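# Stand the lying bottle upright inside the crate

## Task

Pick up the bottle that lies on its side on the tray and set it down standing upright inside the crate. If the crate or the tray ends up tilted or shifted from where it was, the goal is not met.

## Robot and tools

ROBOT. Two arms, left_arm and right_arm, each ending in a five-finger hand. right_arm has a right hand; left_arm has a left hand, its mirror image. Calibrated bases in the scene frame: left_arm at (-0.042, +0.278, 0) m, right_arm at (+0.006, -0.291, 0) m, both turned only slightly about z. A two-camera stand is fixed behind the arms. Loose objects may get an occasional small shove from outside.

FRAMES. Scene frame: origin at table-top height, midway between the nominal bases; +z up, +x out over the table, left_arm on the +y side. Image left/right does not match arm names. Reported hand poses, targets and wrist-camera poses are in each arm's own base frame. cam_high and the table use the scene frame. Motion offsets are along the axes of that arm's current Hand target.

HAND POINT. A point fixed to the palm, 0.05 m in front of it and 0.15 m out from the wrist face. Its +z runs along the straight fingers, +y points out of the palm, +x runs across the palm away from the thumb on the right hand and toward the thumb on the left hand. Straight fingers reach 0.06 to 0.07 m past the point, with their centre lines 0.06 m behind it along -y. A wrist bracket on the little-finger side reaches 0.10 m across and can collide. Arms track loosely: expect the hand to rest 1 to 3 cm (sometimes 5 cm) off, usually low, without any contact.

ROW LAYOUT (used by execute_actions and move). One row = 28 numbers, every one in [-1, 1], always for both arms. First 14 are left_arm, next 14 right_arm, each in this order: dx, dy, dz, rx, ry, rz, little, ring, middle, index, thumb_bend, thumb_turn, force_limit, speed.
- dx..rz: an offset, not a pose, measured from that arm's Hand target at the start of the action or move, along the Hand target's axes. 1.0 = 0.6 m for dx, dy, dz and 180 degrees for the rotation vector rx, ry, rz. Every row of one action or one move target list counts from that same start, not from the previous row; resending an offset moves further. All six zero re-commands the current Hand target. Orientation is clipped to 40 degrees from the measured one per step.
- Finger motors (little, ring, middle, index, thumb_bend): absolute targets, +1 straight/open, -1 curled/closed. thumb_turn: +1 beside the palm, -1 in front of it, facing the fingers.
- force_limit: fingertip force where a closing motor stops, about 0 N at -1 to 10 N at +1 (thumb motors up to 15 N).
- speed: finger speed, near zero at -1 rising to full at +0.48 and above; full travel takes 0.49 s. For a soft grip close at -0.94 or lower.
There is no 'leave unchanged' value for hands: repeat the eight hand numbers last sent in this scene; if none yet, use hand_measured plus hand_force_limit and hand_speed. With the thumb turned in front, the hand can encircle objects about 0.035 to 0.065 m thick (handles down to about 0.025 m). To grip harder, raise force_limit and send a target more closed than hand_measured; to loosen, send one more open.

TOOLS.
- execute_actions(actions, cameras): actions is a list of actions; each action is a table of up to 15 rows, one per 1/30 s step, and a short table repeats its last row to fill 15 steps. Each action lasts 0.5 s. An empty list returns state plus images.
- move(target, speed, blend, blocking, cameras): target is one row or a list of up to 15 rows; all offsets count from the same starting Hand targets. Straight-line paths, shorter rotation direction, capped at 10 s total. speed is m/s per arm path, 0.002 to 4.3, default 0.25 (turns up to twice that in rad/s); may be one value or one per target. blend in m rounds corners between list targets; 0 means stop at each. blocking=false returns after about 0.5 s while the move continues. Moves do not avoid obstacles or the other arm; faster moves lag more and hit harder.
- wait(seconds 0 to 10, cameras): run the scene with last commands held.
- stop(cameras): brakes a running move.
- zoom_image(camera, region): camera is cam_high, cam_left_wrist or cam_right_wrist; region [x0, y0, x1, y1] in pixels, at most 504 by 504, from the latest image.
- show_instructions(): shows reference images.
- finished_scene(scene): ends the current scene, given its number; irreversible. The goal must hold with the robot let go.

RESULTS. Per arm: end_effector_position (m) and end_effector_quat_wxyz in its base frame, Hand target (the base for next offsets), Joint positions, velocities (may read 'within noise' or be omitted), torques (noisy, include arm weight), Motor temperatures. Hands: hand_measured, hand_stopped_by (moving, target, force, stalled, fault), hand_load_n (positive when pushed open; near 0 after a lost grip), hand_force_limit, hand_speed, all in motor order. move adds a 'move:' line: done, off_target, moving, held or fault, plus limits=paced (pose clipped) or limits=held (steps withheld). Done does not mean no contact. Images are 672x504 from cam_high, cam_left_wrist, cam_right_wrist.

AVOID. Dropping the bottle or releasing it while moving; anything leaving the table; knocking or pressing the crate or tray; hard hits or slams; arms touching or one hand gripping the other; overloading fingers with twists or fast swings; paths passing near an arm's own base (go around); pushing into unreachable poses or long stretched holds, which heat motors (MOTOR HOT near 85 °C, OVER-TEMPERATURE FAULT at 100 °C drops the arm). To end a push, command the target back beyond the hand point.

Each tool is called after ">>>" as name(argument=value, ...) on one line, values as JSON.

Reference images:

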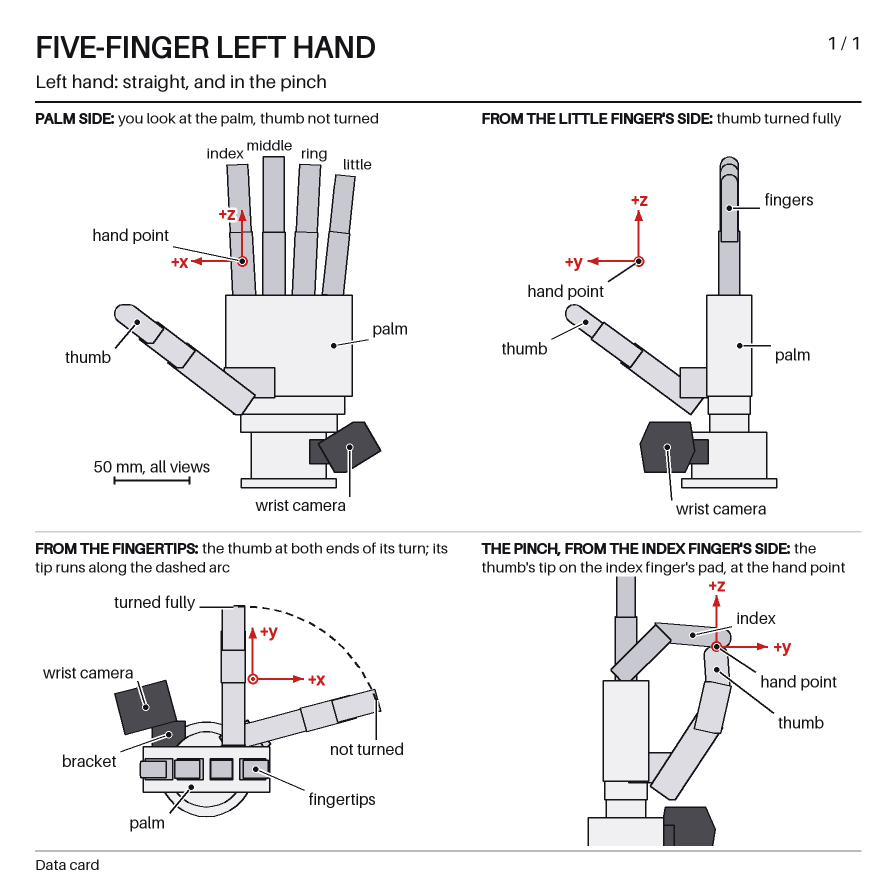

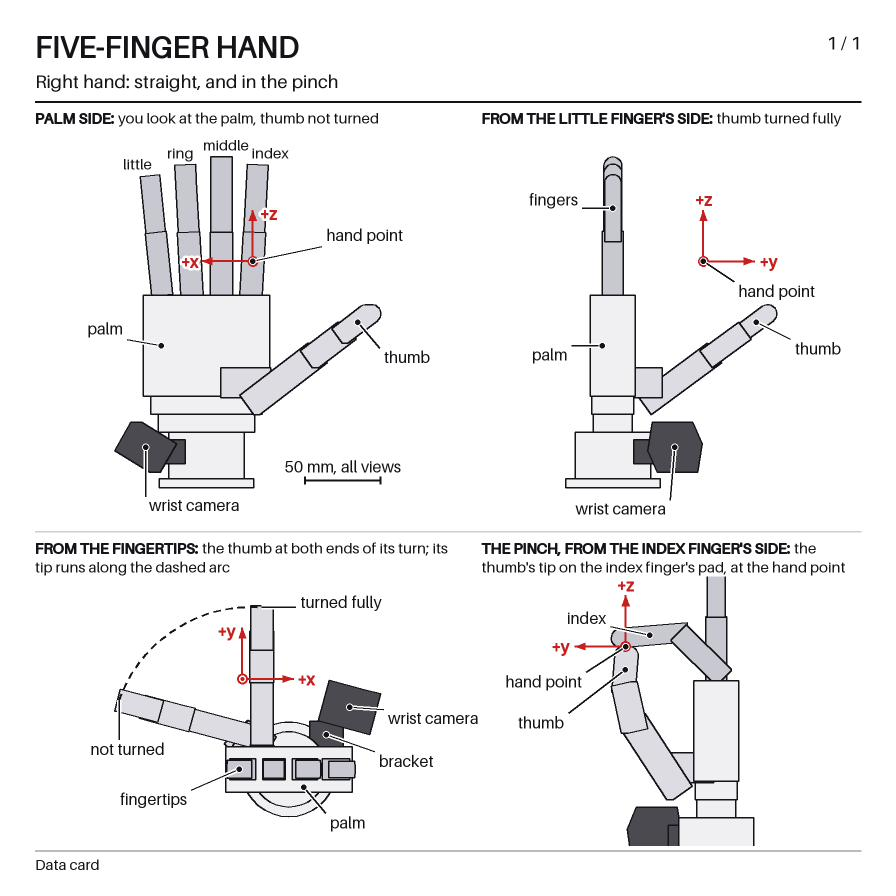

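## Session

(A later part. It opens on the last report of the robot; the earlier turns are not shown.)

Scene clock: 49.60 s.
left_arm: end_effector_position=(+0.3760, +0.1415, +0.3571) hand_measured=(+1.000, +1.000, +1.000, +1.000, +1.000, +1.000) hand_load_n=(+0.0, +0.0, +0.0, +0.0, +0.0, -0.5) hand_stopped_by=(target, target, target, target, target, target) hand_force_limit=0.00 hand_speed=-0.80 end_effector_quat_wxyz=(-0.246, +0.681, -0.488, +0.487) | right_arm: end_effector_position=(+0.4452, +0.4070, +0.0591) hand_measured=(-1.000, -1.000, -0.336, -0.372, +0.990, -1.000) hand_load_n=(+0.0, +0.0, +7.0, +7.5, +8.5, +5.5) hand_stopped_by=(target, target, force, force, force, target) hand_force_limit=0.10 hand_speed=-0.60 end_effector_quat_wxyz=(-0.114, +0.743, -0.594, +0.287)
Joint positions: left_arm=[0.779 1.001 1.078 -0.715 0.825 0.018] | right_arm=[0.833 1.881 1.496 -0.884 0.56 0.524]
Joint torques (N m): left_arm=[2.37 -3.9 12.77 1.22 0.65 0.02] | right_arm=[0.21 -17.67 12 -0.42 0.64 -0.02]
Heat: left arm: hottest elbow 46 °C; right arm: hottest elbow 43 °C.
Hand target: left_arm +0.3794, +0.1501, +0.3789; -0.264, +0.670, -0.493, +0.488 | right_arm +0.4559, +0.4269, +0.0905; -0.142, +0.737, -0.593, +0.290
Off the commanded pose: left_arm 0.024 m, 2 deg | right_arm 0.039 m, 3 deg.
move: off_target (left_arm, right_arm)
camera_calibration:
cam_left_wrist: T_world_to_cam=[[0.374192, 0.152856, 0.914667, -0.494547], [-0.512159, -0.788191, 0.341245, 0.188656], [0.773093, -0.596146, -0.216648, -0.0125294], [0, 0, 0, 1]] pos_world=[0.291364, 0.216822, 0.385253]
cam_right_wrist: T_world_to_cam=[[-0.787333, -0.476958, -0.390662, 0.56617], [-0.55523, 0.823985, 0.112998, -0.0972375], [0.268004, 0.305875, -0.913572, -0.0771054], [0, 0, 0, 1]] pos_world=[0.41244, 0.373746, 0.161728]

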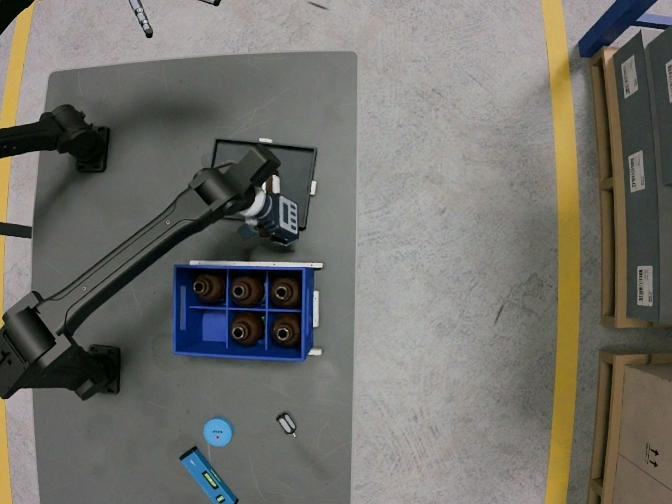

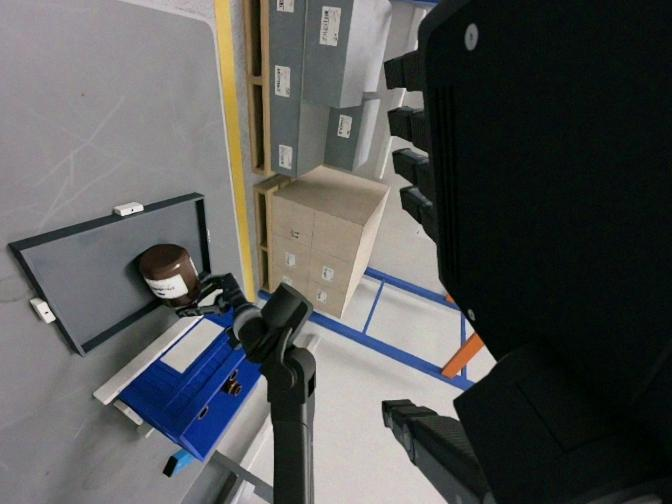

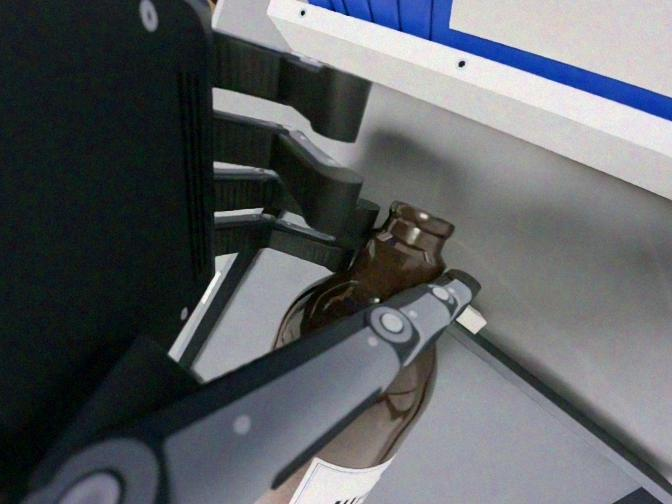

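>>> move(target=[0,0,0,0,0,0,1,1,1,1,1,1,0,-0.8,-0.0047,-0.0552,-0.0608,0,0,0,-1,-1,-0.34,-0.42,0.8,-1,0.1,-0.6], cameras=["all"], speed=0.06)

>>> zoom_image(camera="cam_left_wrist", region=[100, 180, 300, 380])

Scene clock: 51.47 s.
left_arm: end_effector_position=(+0.3760, +0.1415, +0.3571) hand_measured=(+1.000, +1.000, +1.000, +1.000, +1.000, +1.000) hand_load_n=(+0.0, +0.0, +0.0, +0.0, +0.0, -0.5) hand_stopped_by=(target, target, target, target, target, target) hand_force_limit=0.00 hand_speed=-0.80 end_effector_quat_wxyz=(-0.246, +0.681, -0.488, +0.487) | right_arm: end_effector_position=(+0.4495, +0.4215, +0.1060) hand_measured=(-1.000, -1.000, -0.336, -0.372, +0.990, -1.000) hand_load_n=(+0.0, +0.0, +6.5, +0.0, +6.0, +4.5) hand_stopped_by=(target, target, force, force, force, target) hand_force_limit=0.10 hand_speed=-0.60 end_effector_quat_wxyz=(-0.111, +0.745, -0.591, +0.288)
Joint positions: left_arm=[0.779 1.001 1.078 -0.715 0.825 0.018] | right_arm=[0.845 1.881 1.626 -1.026 0.565 0.531]
Joint torques (N m): left_arm=[1.32 -3.6 13.12 1.57 0.65 0.08] | right_arm=[0.26 -17.49 12.94 -0.32 0.59 0.04]
Heat: left arm: hottest elbow 46 °C; right arm: hottest elbow 44 °C.
Hand target: left_arm +0.3794, +0.1501, +0.3789; -0.264, +0.670, -0.493, +0.488 | right_arm +0.4600, +0.4429, +0.1369; -0.142, +0.737, -0.593, +0.290
Off the commanded pose: left_arm 0.024 m, 2 deg | right_arm 0.039 m, 4 deg.
move: off_target (left_arm, right_arm)
camera_calibration:
cam_left_wrist: T_world_to_cam=[[0.374192, 0.152856, 0.914667, -0.494547], [-0.512159, -0.788191, 0.341245, 0.188656], [0.773093, -0.596146, -0.216648, -0.0125294], [0, 0, 0, 1]] pos_world=[0.291364, 0.216822, 0.385253]
cam_right_wrist: T_world_to_cam=[[-0.786285, -0.483409, -0.3848, 0.596422], [-0.558595, 0.822334, 0.108344, -0.109322], [0.26406, 0.300137, -0.916619, -0.0353743], [0, 0, 0, 1]] pos_world=[0.417232, 0.388832, 0.208923]

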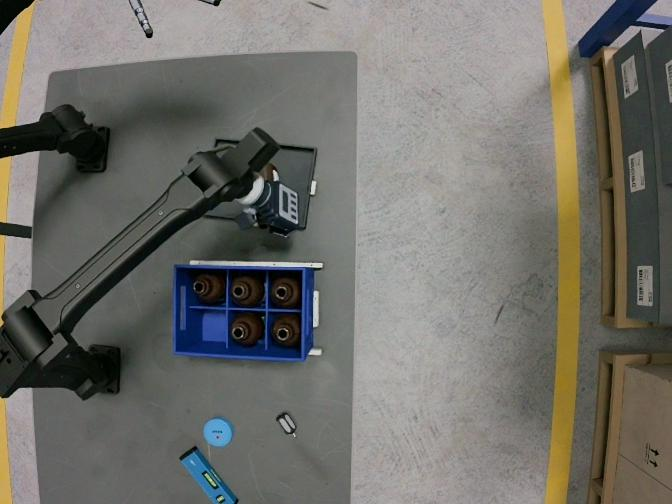

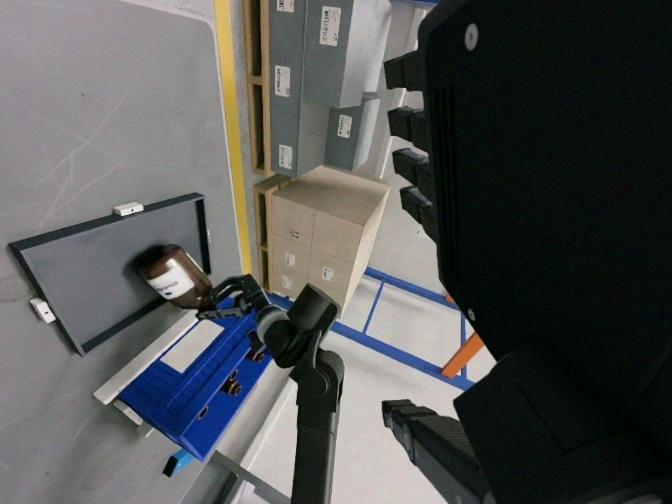

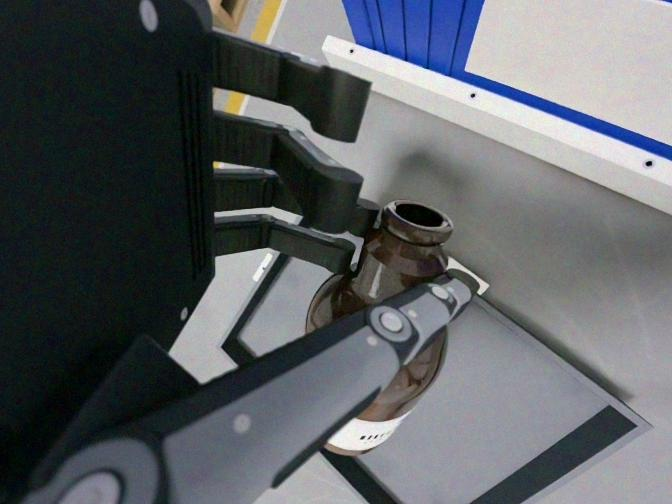

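Scaled by 2.520 from the camera's 672x504 image, which has a finer 960x720 frame.

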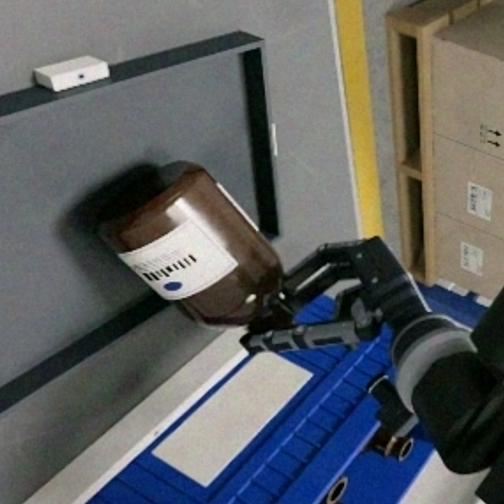

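>>> move(target=[0,0,0,0,0,0,1,1,1,1,1,1,0,-0.8,0,0,0,0,0,0,-1,-1,-0.36,-0.5,0.75,-1,0.1,-0.6], cameras=["cam_right_wrist"], speed=0.06)

Scene clock: 52.20 s.
left_arm: end_effector_position=(+0.3760, +0.1415, +0.3571) hand_measured=(+1.000, +1.000, +1.000, +1.000, +1.000, +1.000) hand_load_n=(+0.0, +0.0, +0.0, +0.0, +0.0, +0.0) hand_stopped_by=(target, target, target, target, target, target) hand_force_limit=0.00 hand_speed=-0.80 end_effector_quat_wxyz=(-0.246, +0.681, -0.488, +0.487) | right_arm: end_effector_position=(+0.4495, +0.4213, +0.1060) hand_measured=(-1.000, -1.000, -0.336, -0.500, +0.978, -1.000) hand_load_n=(+0.0, +0.0, +8.0, +0.5, +10.5, +5.0) hand_stopped_by=(target, target, force, target, force, target) hand_force_limit=0.10 hand_speed=-0.60 end_effector_quat_wxyz=(-0.111, +0.745, -0.591, +0.288)
Joint positions: left_arm=[0.779 1.001 1.078 -0.715 0.825 0.018] | right_arm=[0.845 1.881 1.626 -1.026 0.566 0.531]
Joint torques (N m): left_arm=[1.96 -3.25 12.75 1.4 0.57 0.06] | right_arm=[0.09 -17.61 12.9 -0.34 0.58 0.05]
Heat: left arm: hottest elbow 46 °C; right arm: hottest elbow 44 °C.
Hand target: left_arm +0.3794, +0.1501, +0.3789; -0.264, +0.670, -0.493, +0.488 | right_arm +0.4600, +0.4429, +0.1369; -0.142, +0.737, -0.593, +0.290
Off the commanded pose: left_arm 0.024 m, 2 deg | right_arm 0.039 m, 4 deg.
move: off_target (left_arm, right_arm)
camera_calibration:
cam_right_wrist: T_world_to_cam=[[-0.786408, -0.483271, -0.384723, 0.596355], [-0.55823, 0.82267, 0.107672, -0.109381], [0.264466, 0.299439, -0.91673, -0.035219], [0, 0, 0, 1]] pos_world=[0.417233, 0.388731, 0.208923]
Images, in order (width x height): cam_right_wrist 672x504.

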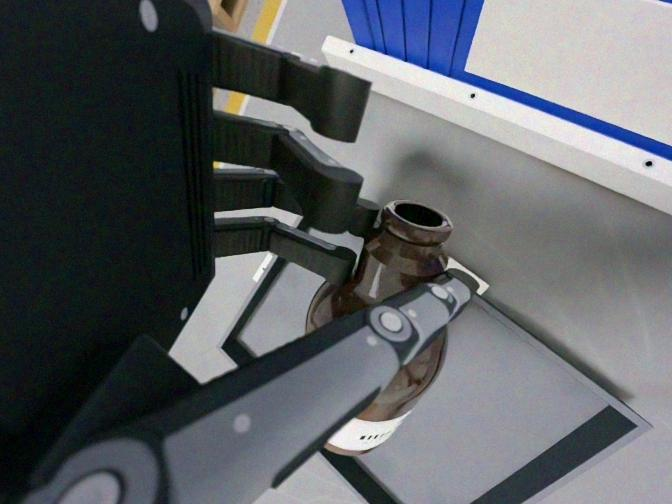

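>>> move(target=[0,0,0,0,0,0,1,1,1,1,1,1,0,-0.8,-0.0247,-0.0333,-0.0417,0,0,0,-1,-1,-0.36,-0.34,0.75,-1,0.1,-0.6], cameras=["cam_right_wrist","cam_left_wrist"], speed=0.06)

>>> zoom_image(camera="cam_left_wrist", region=[100, 180, 300, 380])

Scene clock: 56.97 s.
left_arm: end_effector_position=(+0.3760, +0.1415, +0.3571) hand_measured=(+1.000, +1.000, +1.000, +1.000, +1.000, +1.000) hand_load_n=(+0.0, +0.0, +0.0, +0.0, +0.0, +0.0) hand_stopped_by=(target, target, target, target, target, target) hand_force_limit=0.00 hand_speed=-0.80 end_effector_quat_wxyz=(-0.246, +0.681, -0.488, +0.487) | right_arm: end_effector_position=(+0.4506, +0.4455, +0.1449) hand_measured=(-1.000, -1.000, -0.336, -0.340, +0.978, -1.000) hand_load_n=(+0.5, +0.5, +7.5, +0.0, +8.5, +2.5) hand_stopped_by=(target, target, force, target, force, target) hand_force_limit=0.10 hand_speed=-0.60 end_effector_quat_wxyz=(-0.120, +0.743, -0.591, +0.290)
Joint positions: left_arm=[0.779 1.001 1.078 -0.715 0.825 0.018] | right_arm=[0.871 1.9 1.756 -1.133 0.575 0.555]
Joint torques (N m): left_arm=[2.08 -4.01 12.88 1.32 0.6 0.03] | right_arm=[0.26 -16.21 13.15 -0.32 0.53 0.07]
Heat: left arm: hottest elbow 47 °C; right arm: hottest elbow 44 °C.
Hand target: left_arm +0.3794, +0.1501, +0.3789; -0.264, +0.670, -0.493, +0.488 | right_arm +0.4591, +0.4656, +0.1640; -0.143, +0.737, -0.594, +0.290
Off the commanded pose: left_arm 0.024 m, 2 deg | right_arm 0.029 m, 3 deg.
move: off_target (left_arm, right_arm)
camera_calibration:
cam_left_wrist: T_world_to_cam=[[0.374192, 0.152856, 0.914667, -0.494547], [-0.512159, -0.788191, 0.341245, 0.188656], [0.773093, -0.596146, -0.216648, -0.0125294], [0, 0, 0, 1]] pos_world=[0.291364, 0.216822, 0.385253]
cam_right_wrist: T_world_to_cam=[[-0.778788, -0.482127, -0.401301, 0.622232], [-0.563194, 0.819122, 0.108864, -0.129165], [0.276228, 0.310793, -0.909454, -0.0185126], [0, 0, 0, 1]] pos_world=[0.416956, 0.41155, 0.246928]
Images, in order (width x height): cam_left_wrist 672x504, cam_right_wrist 672x504.

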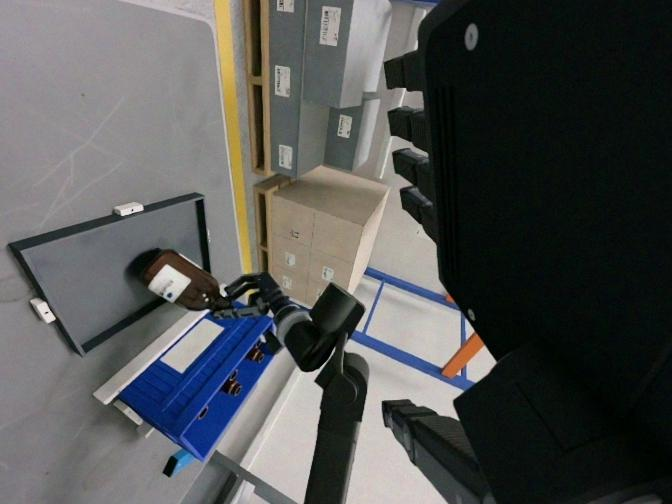

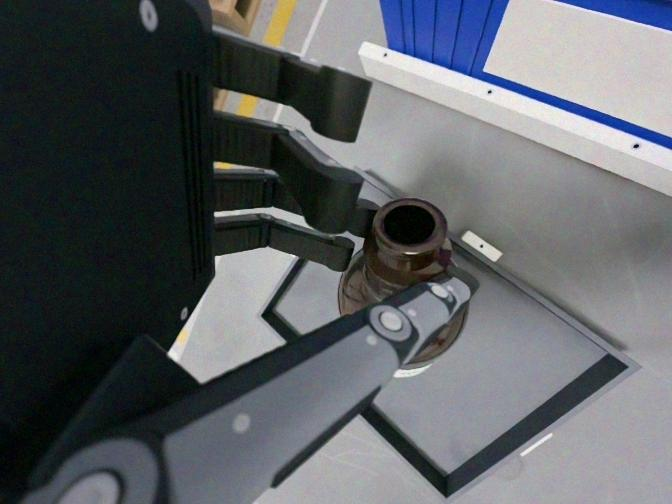

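Scaled by 2.520 from the camera's 672x504 image, which has a finer 960x720 frame.

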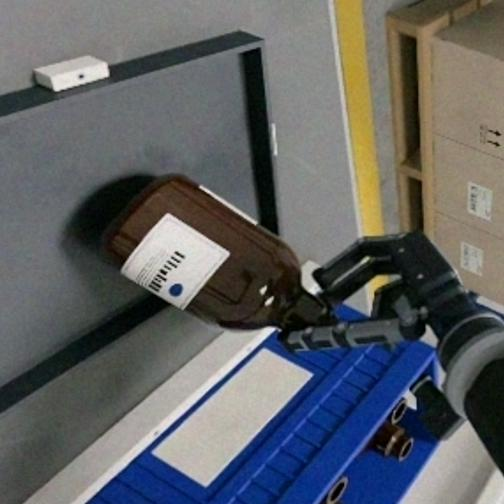

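>>> move(target=[0,0,0,0,0,0,1,1,1,1,1,1,0,-0.8,-0.044,-0.0228,-0.0322,0,0,0,-1,-1,-0.36,-0.34,0.75,-1,0.1,-0.6], cameras=["cam_right_wrist"], speed=0.06)

>>> execute_actions(actions=[], cameras=["cam_left_wrist"])

>>> zoom_image(camera="cam_left_wrist", region=[100, 180, 300, 380])

Scene clock: 58.67 s.
left_arm: end_effector_position=(+0.3760, +0.1415, +0.3571) hand_measured=(+1.000, +1.000, +1.000, +1.000, +1.000, +1.000) hand_load_n=(+0.0, +0.0, -0.5, +0.0, +0.0, +0.0) hand_stopped_by=(target, target, target, target, target, target) hand_force_limit=0.00 hand_speed=-0.80 end_effector_quat_wxyz=(-0.246, +0.681, -0.488, +0.487) | right_arm: end_effector_position=(+0.4472, +0.4778, +0.1568) hand_measured=(-1.000, -1.000, -0.336, -0.340, +0.978, -1.000) hand_load_n=(+0.0, +0.0, +6.5, +0.0, +8.0, +3.5) hand_stopped_by=(target, target, force, target, force, target) hand_force_limit=0.10 hand_speed=-0.60 end_effector_quat_wxyz=(-0.117, +0.744, -0.591, +0.290)
Joint positions: left_arm=[0.779 1.001 1.078 -0.715 0.825 0.018] | right_arm=[0.908 1.971 1.897 -1.232 0.585 0.599]
Joint torques (N m): left_arm=[2.14 -4.01 12.57 1.39 0.63 0.05] | right_arm=[0.09 -17.9 13.49 -0.38 0.61 0.05]
Heat: left arm: hottest elbow 47 °C; right arm: hottest elbow 44 °C.
Hand target: left_arm +0.3794, +0.1501, +0.3789; -0.264, +0.670, -0.493, +0.488 | right_arm +0.4549, +0.4970, +0.1799; -0.142, +0.737, -0.593, +0.290
Off the commanded pose: left_arm 0.024 m, 2 deg | right_arm 0.031 m, 3 deg.
move: off_target (left_arm, right_arm)
camera_calibration:
cam_right_wrist: T_world_to_cam=[[-0.780836, -0.482804, -0.396479, 0.640496], [-0.561893, 0.820143, 0.107893, -0.159788], [0.273078, 0.307025, -0.911682, -0.0132253], [0, 0, 0, 1]] pos_world=[0.41395, 0.444344, 0.259126]
Images, in order (width x height): cam_right_wrist 672x504.

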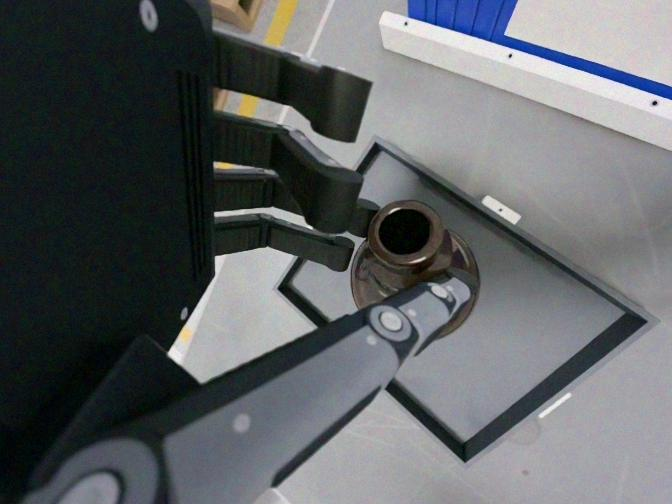

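Scene clock: 58.67 s.
left_arm: end_effector_position=(+0.3760, +0.1415, +0.3571) hand_measured=(+1.000, +1.000, +1.000, +1.000, +1.000, +1.000) hand_load_n=(+0.0, +0.0, -0.5, +0.0, +0.0, +0.0) hand_stopped_by=(target, target, target, target, target, target) hand_force_limit=0.00 hand_speed=-0.80 end_effector_quat_wxyz=(-0.246, +0.681, -0.488, +0.487) | right_arm: end_effector_position=(+0.4472, +0.4778, +0.1568) hand_measured=(-1.000, -1.000, -0.336, -0.340, +0.978, -1.000) hand_load_n=(+0.0, +0.0, +6.5, +0.0, +8.0, +3.5) hand_stopped_by=(target, target, force, target, force, target) hand_force_limit=0.10 hand_speed=-0.60 end_effector_quat_wxyz=(-0.117, +0.744, -0.591, +0.290)
Joint positions: left_arm=[0.779 1.001 1.078 -0.715 0.825 0.018] | right_arm=[0.908 1.971 1.897 -1.232 0.585 0.599]
Joint velocities: within noise
Joint torques (N m): left_arm=[2.14 -4.01 12.57 1.39 0.63 0.05] | right_arm=[0.09 -17.9 13.49 -0.38 0.61 0.05]
Motor temperatures (°C): left_arm=[39 36 47 33 34 37] | right_arm=[33 42 44 35 31 29]
Heat: left arm: hottest elbow 47 °C; right arm: hottest elbow 44 °C.
Hand target: left_arm +0.3794, +0.1501, +0.3789; -0.264, +0.670, -0.493, +0.488 | right_arm +0.4549, +0.4970, +0.1799; -0.142, +0.737, -0.593, +0.290
Off the commanded pose: left_arm 0.024 m, 2 deg | right_arm 0.031 m, 3 deg.
camera_calibration:
cam_left_wrist: T_world_to_cam=[[0.374192, 0.152856, 0.914667, -0.494547], [-0.512159, -0.788191, 0.341245, 0.188656], [0.773093, -0.596146, -0.216648, -0.0125294], [0, 0, 0, 1]] pos_world=[0.291364, 0.216822, 0.385253]
Images, in order (width x height): cam_left_wrist 672x504.

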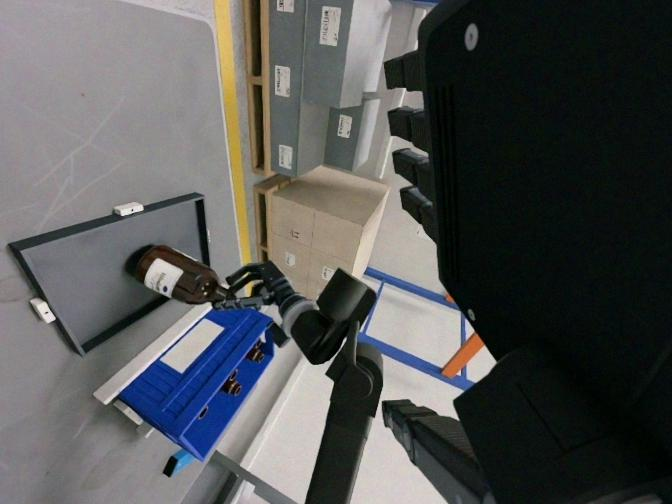

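Scaled by 2.520 from the camera's 672x504 image, which has a finer 960x720 frame.

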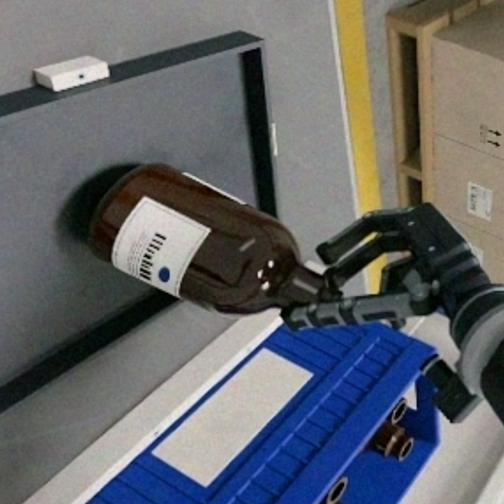

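>>> move(target=[0,0,0,0,0,0,1,1,1,1,1,1,0,-0.8,-0.0582,-0.0028,-0.0277,0,0,0,-1,-1,-0.36,-0.34,0.6,-1,0.2,-0.7], cameras=["cam_right_wrist","cam_left_wrist"], speed=0.06)

>>> zoom_image(camera="cam_right_wrist", region=[290, 150, 530, 370])

>>> zoom_image(camera="cam_left_wrist", region=[100, 180, 300, 380])

Scene clock: 61.07 s.
left_arm: end_effector_position=(+0.3760, +0.1415, +0.3571) hand_measured=(+1.000, +1.000, +1.000, +1.000, +1.000, +1.000) hand_load_n=(+0.0, +0.0, +0.0, +0.0, +0.0, +0.0) hand_stopped_by=(target, target, target, target, target, target) hand_force_limit=0.00 hand_speed=-0.80 end_effector_quat_wxyz=(-0.246, +0.681, -0.488, +0.487) | right_arm: end_effector_position=(+0.4360, +0.5141, +0.1617) hand_measured=(-1.000, -1.000, -0.336, -0.340, +0.970, -1.000) hand_load_n=(+0.0, +0.0, +7.0, +0.0, +9.5, +3.5) hand_stopped_by=(target, target, force, target, force, target) hand_force_limit=0.20 hand_speed=-0.70 end_effector_quat_wxyz=(-0.116, +0.744, -0.590, +0.291)
Joint positions: left_arm=[0.779 1.001 1.078 -0.715 0.825 0.018] | right_arm=[0.956 2.048 2.033 -1.324 0.6 0.654]
Joint torques (N m): left_arm=[2.08 -3.9 12.94 1.24 0.62 0.01] | right_arm=[0.32 -18.49 13.57 -0.47 0.6 0.07]
Heat: left arm: hottest elbow 47 °C; right arm: hottest elbow 45 °C.
Hand target: left_arm +0.3794, +0.1501, +0.3789; -0.264, +0.670, -0.493, +0.488 | right_arm +0.4419, +0.5331, +0.1850; -0.143, +0.737, -0.593, +0.290
Off the commanded pose: left_arm 0.024 m, 2 deg | right_arm 0.031 m, 3 deg.
move: off_target (left_arm, right_arm)
camera_calibration:
cam_left_wrist: T_world_to_cam=[[0.374192, 0.152856, 0.914667, -0.494547], [-0.512159, -0.788191, 0.341245, 0.188656], [0.773093, -0.596146, -0.216648, -0.0125294], [0, 0, 0, 1]] pos_world=[0.291364, 0.216822, 0.385253]
cam_right_wrist: T_world_to_cam=[[-0.780081, -0.48471, -0.395638, 0.651761], [-0.562602, 0.820088, 0.104568, -0.19558], [0.273773, 0.304159, -0.912434, -0.0155516], [0, 0, 0, 1]] pos_world=[0.402651, 0.481038, 0.264124]
Images, in order (width x height): cam_left_wrist 672x504, cam_right_wrist 672x504.

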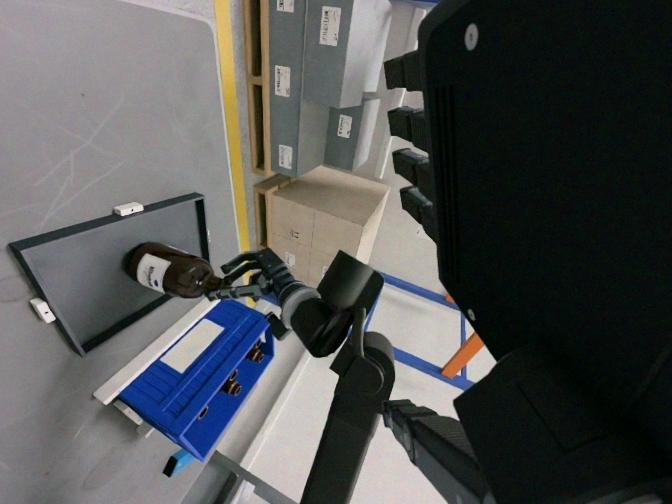

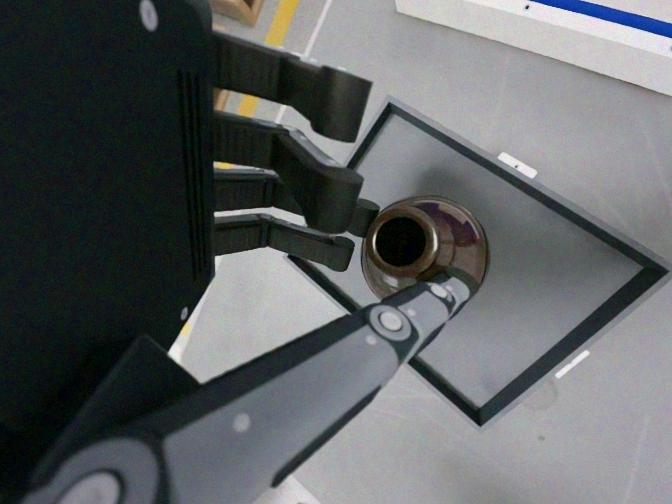

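Scaled by 2.100 from the camera's 672x504 image, which has a finer 960x720 frame.

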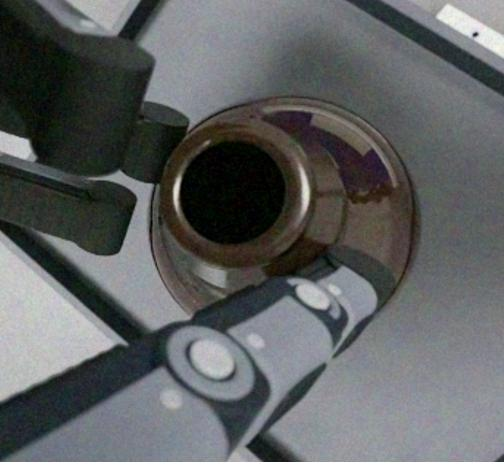

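Scaled by 2.520 from the camera's 672x504 image, which has a finer 960x720 frame.

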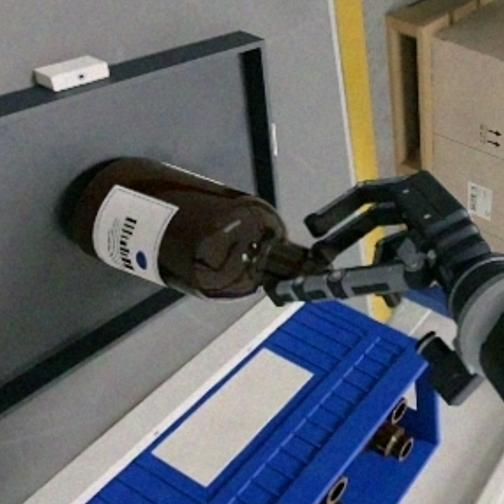

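>>> move(target=[0,0,0,0,0,0,1,1,1,1,1,1,0,-0.8,-0.0132,0.0198,0.007,0,0,0,-1,-1,-0.36,-0.34,0.6,-1,0.2,-0.7], cameras=["cam_right_wrist","cam_left_wrist"], speed=0.04)

>>> zoom_image(camera="cam_right_wrist", region=[290, 150, 530, 370])

>>> zoom_image(camera="cam_left_wrist", region=[100, 180, 300, 380])

Scene clock: 62.50 s.
left_arm: end_effector_position=(+0.3760, +0.1415, +0.3571) hand_measured=(+1.000, +1.000, +1.000, +1.000, +1.000, +1.000) hand_load_n=(+0.0, -0.5, +0.0, +0.0, +0.0, +0.0) hand_stopped_by=(target, target, target, target, target, target) hand_force_limit=0.00 hand_speed=-0.80 end_effector_quat_wxyz=(-0.246, +0.681, -0.488, +0.487) | right_arm: end_effector_position=(+0.4326, +0.5194, +0.1621) hand_measured=(-1.000, -1.000, -0.336, -0.340, +0.970, -1.000) hand_load_n=(+0.0, +0.0, +6.0, +0.5, +9.5, +4.0) hand_stopped_by=(target, target, force, target, force, target) hand_force_limit=0.20 hand_speed=-0.70 end_effector_quat_wxyz=(-0.121, +0.741, -0.592, +0.292)
Joint positions: left_arm=[0.779 1.001 1.078 -0.715 0.825 0.018] | right_arm=[0.966 2.048 2.033 -1.321 0.604 0.669]
Joint torques (N m): left_arm=[1.61 -3.72 12.72 1.4 0.66 0.06] | right_arm=[0.62 -18.61 11.44 0.13 0.57 0.05]
Heat: left arm: hottest elbow 48 °C; right arm: hottest elbow 45 °C.
Hand target: left_arm +0.3794, +0.1501, +0.3789; -0.264, +0.670, -0.493, +0.488 | right_arm +0.4339, +0.5370, +0.1731; -0.142, +0.737, -0.593, +0.290
Off the commanded pose: left_arm 0.024 m, 2 deg | right_arm 0.021 m, 2 deg.
move: off_target (left_arm, right_arm)
camera_calibration:
cam_left_wrist: T_world_to_cam=[[0.374192, 0.152856, 0.914667, -0.494547], [-0.512159, -0.788191, 0.341245, 0.188656], [0.773093, -0.596146, -0.216648, -0.0125294], [0, 0, 0, 1]] pos_world=[0.291364, 0.216822, 0.385253]
cam_right_wrist: T_world_to_cam=[[-0.77872, -0.478041, -0.40629, 0.64936], [-0.560139, 0.821448, 0.107082, -0.204007], [0.282557, 0.310966, -0.907448, -0.0239639], [0, 0, 0, 1]] pos_world=[0.398168, 0.485454, 0.263928]
Images, in order (width x height): cam_left_wrist 672x504, cam_right_wrist 672x504.

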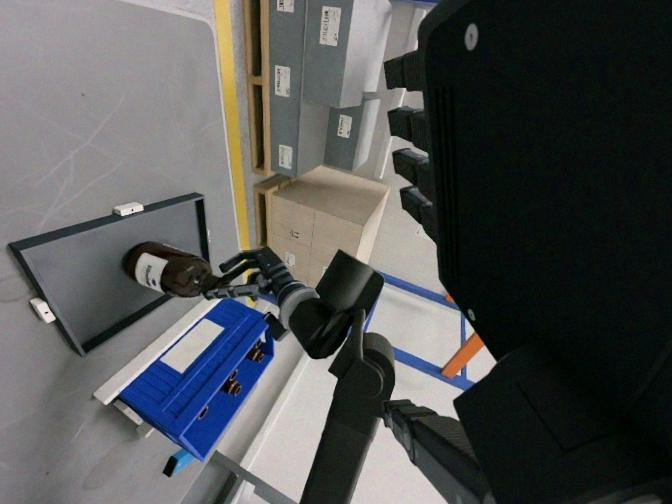

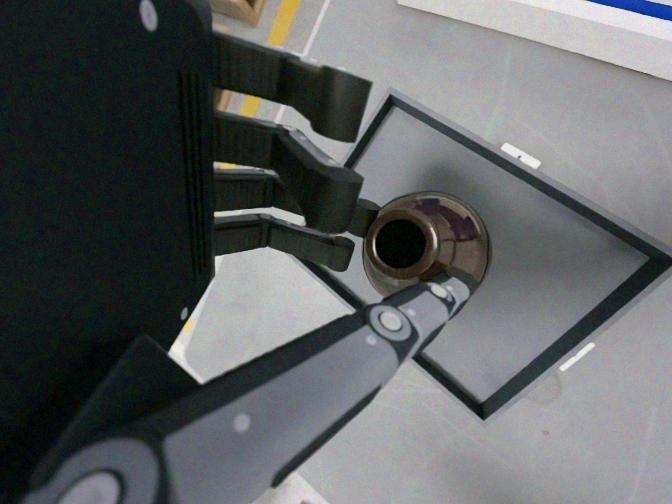

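Scaled by 2.100 from the camera's 672x504 image, which has a finer 960x720 frame.

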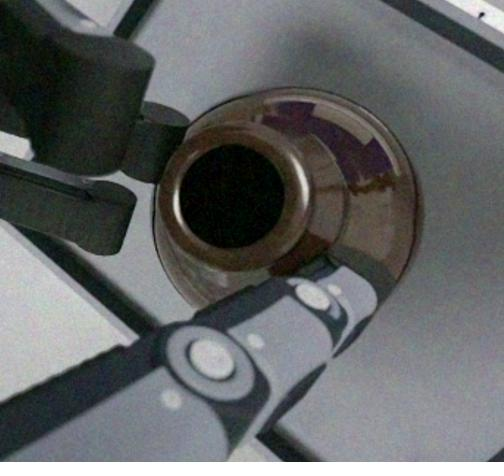

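Scaled by 2.520 from the camera's 672x504 image, which has a finer 960x720 frame.

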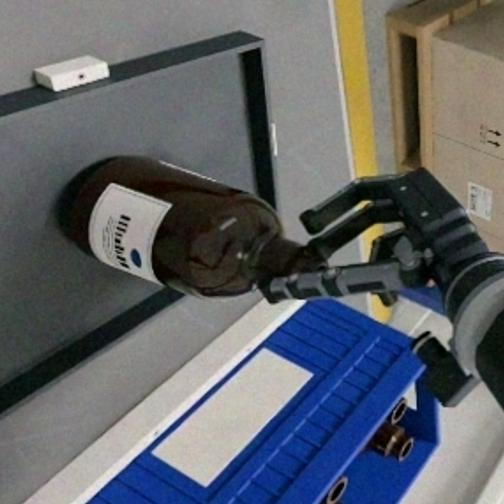

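>>> move(target=[0,0,0,0,0,0,1,1,1,1,1,1,0,-0.8,0.0022,0.021,0.0187,0,0,0,-1,-1,-0.36,-0.34,0.6,-1,0.2,-0.7], cameras=["cam_right_wrist"], speed=0.04)

>>> zoom_image(camera="cam_right_wrist", region=[290, 150, 530, 370])

Scene clock: 63.73 s.
left_arm: end_effector_position=(+0.3760, +0.1415, +0.3571) hand_measured=(+1.000, +1.000, +1.000, +1.000, +1.000, +1.000) hand_load_n=(+0.0, +0.0, +0.0, +0.0, +0.0, +0.0) hand_stopped_by=(target, target, target, target, target, target) hand_force_limit=0.00 hand_speed=-0.80 end_effector_quat_wxyz=(-0.246, +0.681, -0.488, +0.487) | right_arm: end_effector_position=(+0.4364, +0.5268, +0.1627) hand_measured=(-1.000, -1.000, -0.336, -0.340, +0.970, -1.000) hand_load_n=(+0.0, +0.0, +7.0, +0.0, +9.5, +0.5) hand_stopped_by=(target, target, force, target, force, target) hand_force_limit=0.20 hand_speed=-0.70 end_effector_quat_wxyz=(-0.140, +0.736, -0.595, +0.290)
Joint positions: left_arm=[0.779 1.001 1.078 -0.715 0.825 0.018] | right_arm=[0.967 2.041 2.02 -1.276 0.604 0.67]
Joint torques (N m): left_arm=[2.14 -4.01 12.9 1.31 0.63 0.08] | right_arm=[0.21 -19.43 7.24 0.46 0.56 0.06]
Heat: left arm: hottest elbow 48 °C; right arm: hottest elbow 45 °C.
Hand target: left_arm +0.3794, +0.1501, +0.3789; -0.264, +0.670, -0.493, +0.488 | right_arm +0.4310, +0.5309, +0.1575; -0.142, +0.737, -0.594, +0.290
Off the commanded pose: left_arm 0.024 m, 2 deg | right_arm 0.009 m, 0 deg.
move: off_target (left_arm)
camera_calibration:
cam_right_wrist: T_world_to_cam=[[-0.768991, -0.465607, -0.438022, 0.650534], [-0.563569, 0.817197, 0.120741, -0.206445], [0.301733, 0.339704, -0.890819, -0.0530161], [0, 0, 0, 1]] pos_world=[0.399906, 0.489609, 0.262647]
Images, in order (width x height): cam_right_wrist 672x504.

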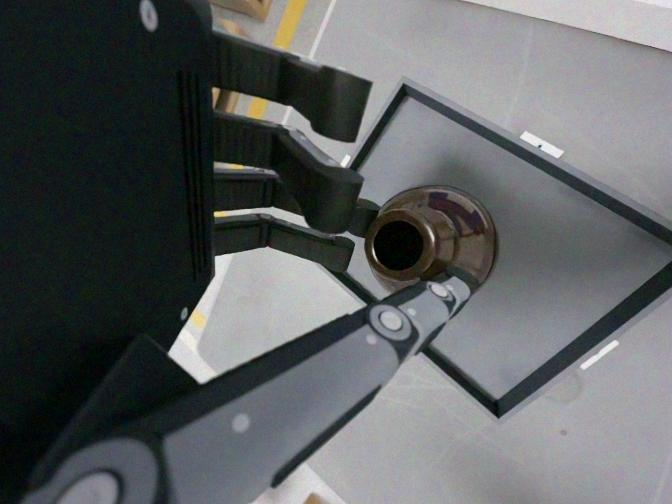

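Scaled by 2.100 from the camera's 672x504 image, which has a finer 960x720 frame.

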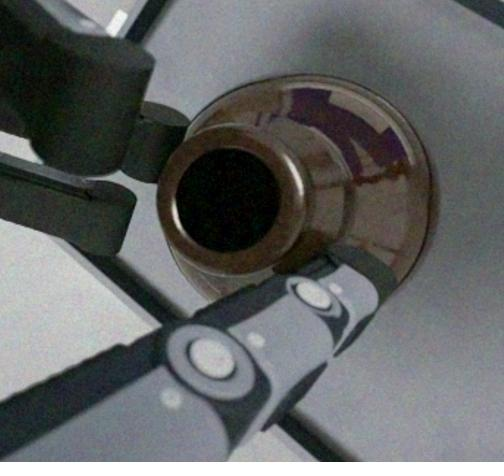

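>>> move(target=[0,0,0,0,0,0,1,1,1,1,1,1,0,-0.8,-0.0086,0.0185,0.0264,0,0,0,-1,-1,-0.36,-0.34,0.6,-1,0.2,-0.7], cameras=["cam_right_wrist","cam_left_wrist"], speed=0.04)

>>> zoom_image(camera="cam_right_wrist", region=[290, 150, 530, 370])

>>> zoom_image(camera="cam_left_wrist", region=[100, 180, 300, 380])

Scene clock: 65.43 s.
left_arm: end_effector_position=(+0.3760, +0.1415, +0.3571) hand_measured=(+1.000, +1.000, +1.000, +1.000, +1.000, +1.000) hand_load_n=(+0.0, +0.0, +0.0, +0.0, +0.0, +0.0) hand_stopped_by=(target, target, target, target, target, target) hand_force_limit=0.00 hand_speed=-0.80 end_effector_quat_wxyz=(-0.246, +0.681, -0.488, +0.487) | right_arm: end_effector_position=(+0.4362, +0.5291, +0.1626) hand_measured=(-1.000, -1.000, -0.336, -0.340, +0.970, -1.000) hand_load_n=(+0.0, +0.0, +6.0, +0.0, +10.5, -1.0) hand_stopped_by=(target, target, force, target, force, target) hand_force_limit=0.20 hand_speed=-0.70 end_effector_quat_wxyz=(-0.155, +0.732, -0.596, +0.289)
Joint positions: left_arm=[0.779 1.001 1.078 -0.715 0.825 0.018] | right_arm=[0.969 2.02 1.982 -1.228 0.605 0.67]
Joint torques (N m): left_arm=[1.73 -3.66 12.78 1.35 0.65 0.09] | right_arm=[-0.03 -17.32 6.46 0.49 0.55 0.07]
Heat: left arm: hottest elbow 48 °C; right arm: hottest elbow 45 °C.
Hand target: left_arm +0.3794, +0.1501, +0.3789; -0.264, +0.670, -0.493, +0.488 | right_arm +0.4310, +0.5310, +0.1374; -0.142, +0.737, -0.594, +0.290
Off the commanded pose: left_arm 0.024 m, 2 deg | right_arm 0.026 m, 2 deg.
move: off_target (left_arm, right_arm)
camera_calibration:
cam_left_wrist: T_world_to_cam=[[0.374192, 0.152856, 0.914667, -0.494547], [-0.512159, -0.788191, 0.341245, 0.188656], [0.773093, -0.596146, -0.216648, -0.0125294], [0, 0, 0, 1]] pos_world=[0.291364, 0.216822, 0.385253]
cam_right_wrist: T_world_to_cam=[[-0.759749, -0.455623, -0.463884, 0.646258], [-0.567664, 0.81269, 0.131502, -0.206023], [0.317079, 0.363238, -0.876082, -0.0753544], [0, 0, 0, 1]] pos_world=[0.397936, 0.489254, 0.260865]
Images, in order (width x height): cam_left_wrist 672x504, cam_right_wrist 672x504.

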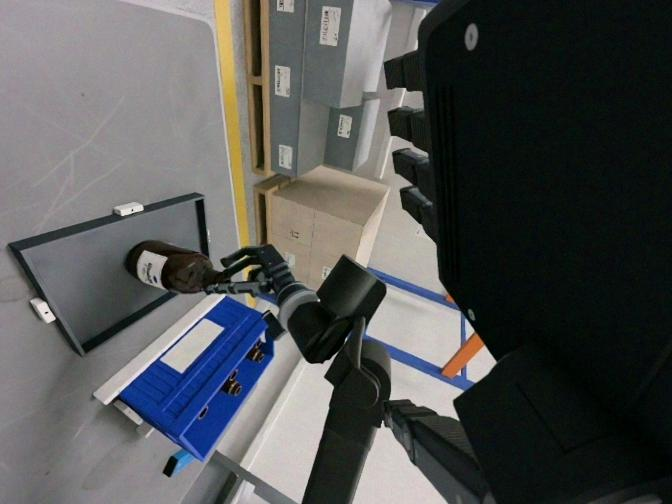

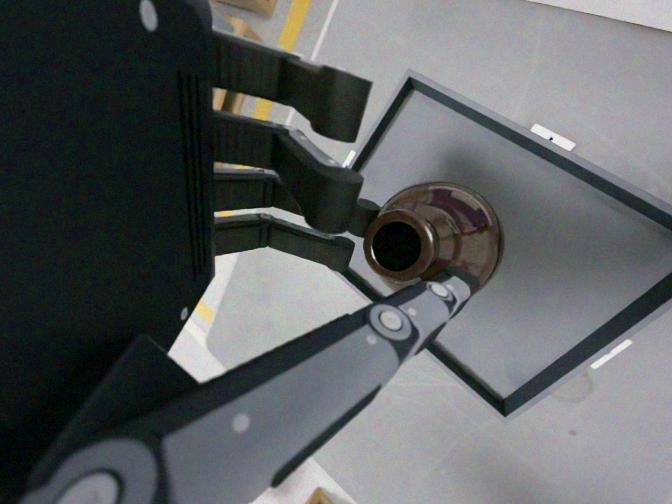

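Scaled by 2.100 from the camera's 672x504 image, which has a finer 960x720 frame.

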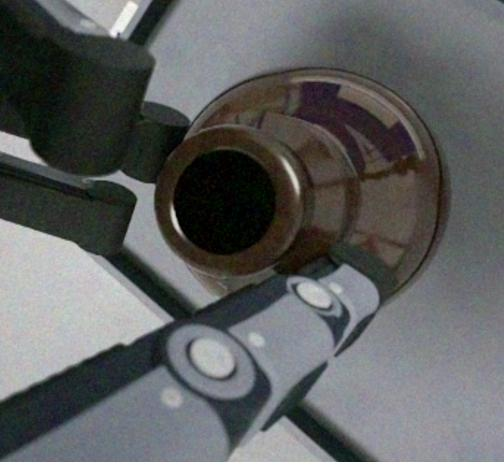

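Scaled by 2.520 from the camera's 672x504 image, which has a finer 960x720 frame.

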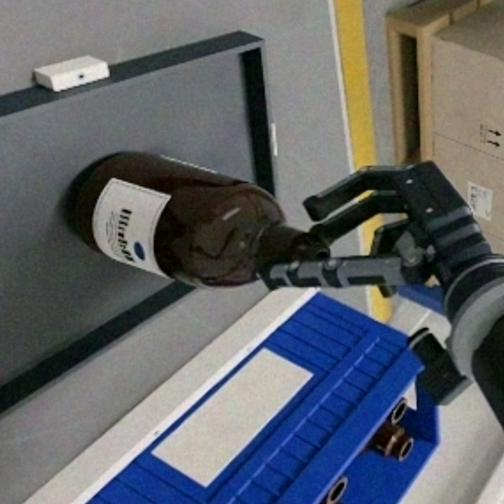

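>>> zoom_image(camera="cam_left_wrist", region=[115, 225, 245, 315])

>>> execute_actions(actions=[], cameras=["cam_high"])

>>> zoom_image(camera="cam_high", region=[190, 120, 340, 270])

Scaled by 3.877 from the camera's 672x504 image, which has a finer 960x720 frame.

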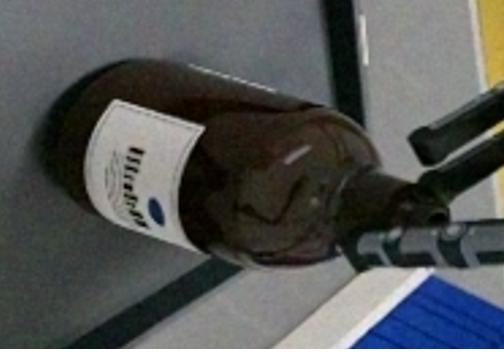

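Scene clock: 65.97 s.
left_arm: end_effector_position=(+0.3760, +0.1415, +0.3571) hand_measured=(+1.000, +1.000, +1.000, +1.000, +1.000, +1.000) hand_load_n=(+0.0, +0.0, +0.0, +0.0, +0.0, +0.0) hand_stopped_by=(target, target, target, target, target, target) hand_force_limit=0.00 hand_speed=-0.80 end_effector_quat_wxyz=(-0.246, +0.681, -0.488, +0.487) | right_arm: end_effector_position=(+0.4362, +0.5291, +0.1626) hand_measured=(-1.000, -1.000, -0.336, -0.340, +0.970, -1.000) hand_load_n=(+0.0, +0.0, +6.0, +0.0, +10.5, -1.0) hand_stopped_by=(target, target, force, target, force, target) hand_force_limit=0.20 hand_speed=-0.70 end_effector_quat_wxyz=(-0.155, +0.732, -0.596, +0.289)
Joint positions: left_arm=[0.779 1.001 1.078 -0.715 0.825 0.018] | right_arm=[0.969 2.02 1.982 -1.228 0.605 0.67]
Joint velocities: within noise
Joint torques (N m): left_arm=[1.9 -3.08 13 1.4 0.61 0.01] | right_arm=[0.15 -17.26 6.49 0.54 0.55 0.06]
Motor temperatures (°C): left_arm=[39 36 48 33 34 37] | right_arm=[33 42 45 35 31 29]
Heat: left arm: hottest elbow 48 °C; right arm: hottest elbow 45 °C.
Hand target: left_arm +0.3794, +0.1501, +0.3789; -0.264, +0.670, -0.493, +0.488 | right_arm +0.4310, +0.5309, +0.1374; -0.142, +0.737, -0.594, +0.290
Off the commanded pose: left_arm 0.024 m, 2 deg | right_arm 0.026 m, 2 deg.
Images, in order (width x height): cam_high 672x504.

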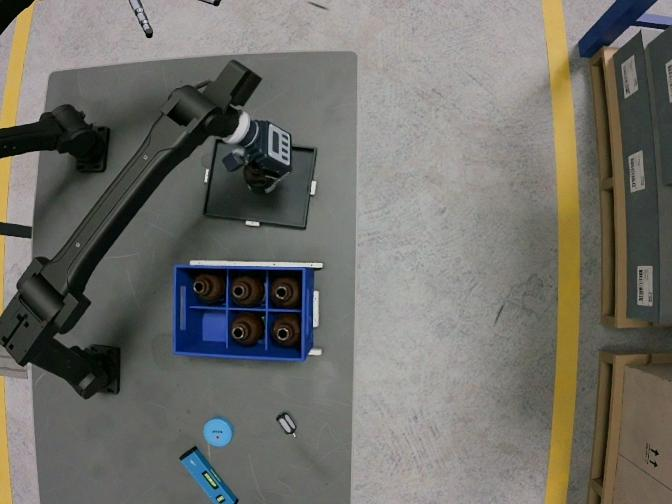

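Scaled by 3.360 from the camera's 672x504 image, which has a finer 960x720 frame.

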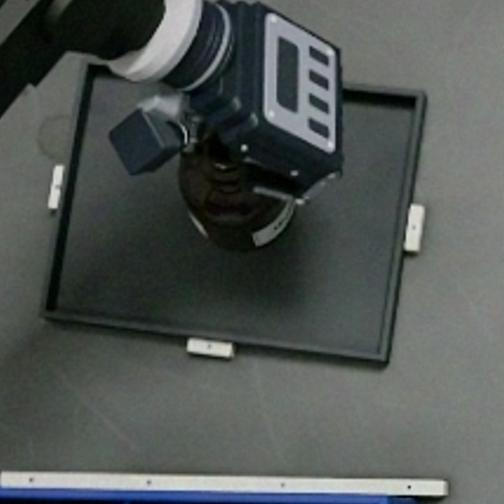

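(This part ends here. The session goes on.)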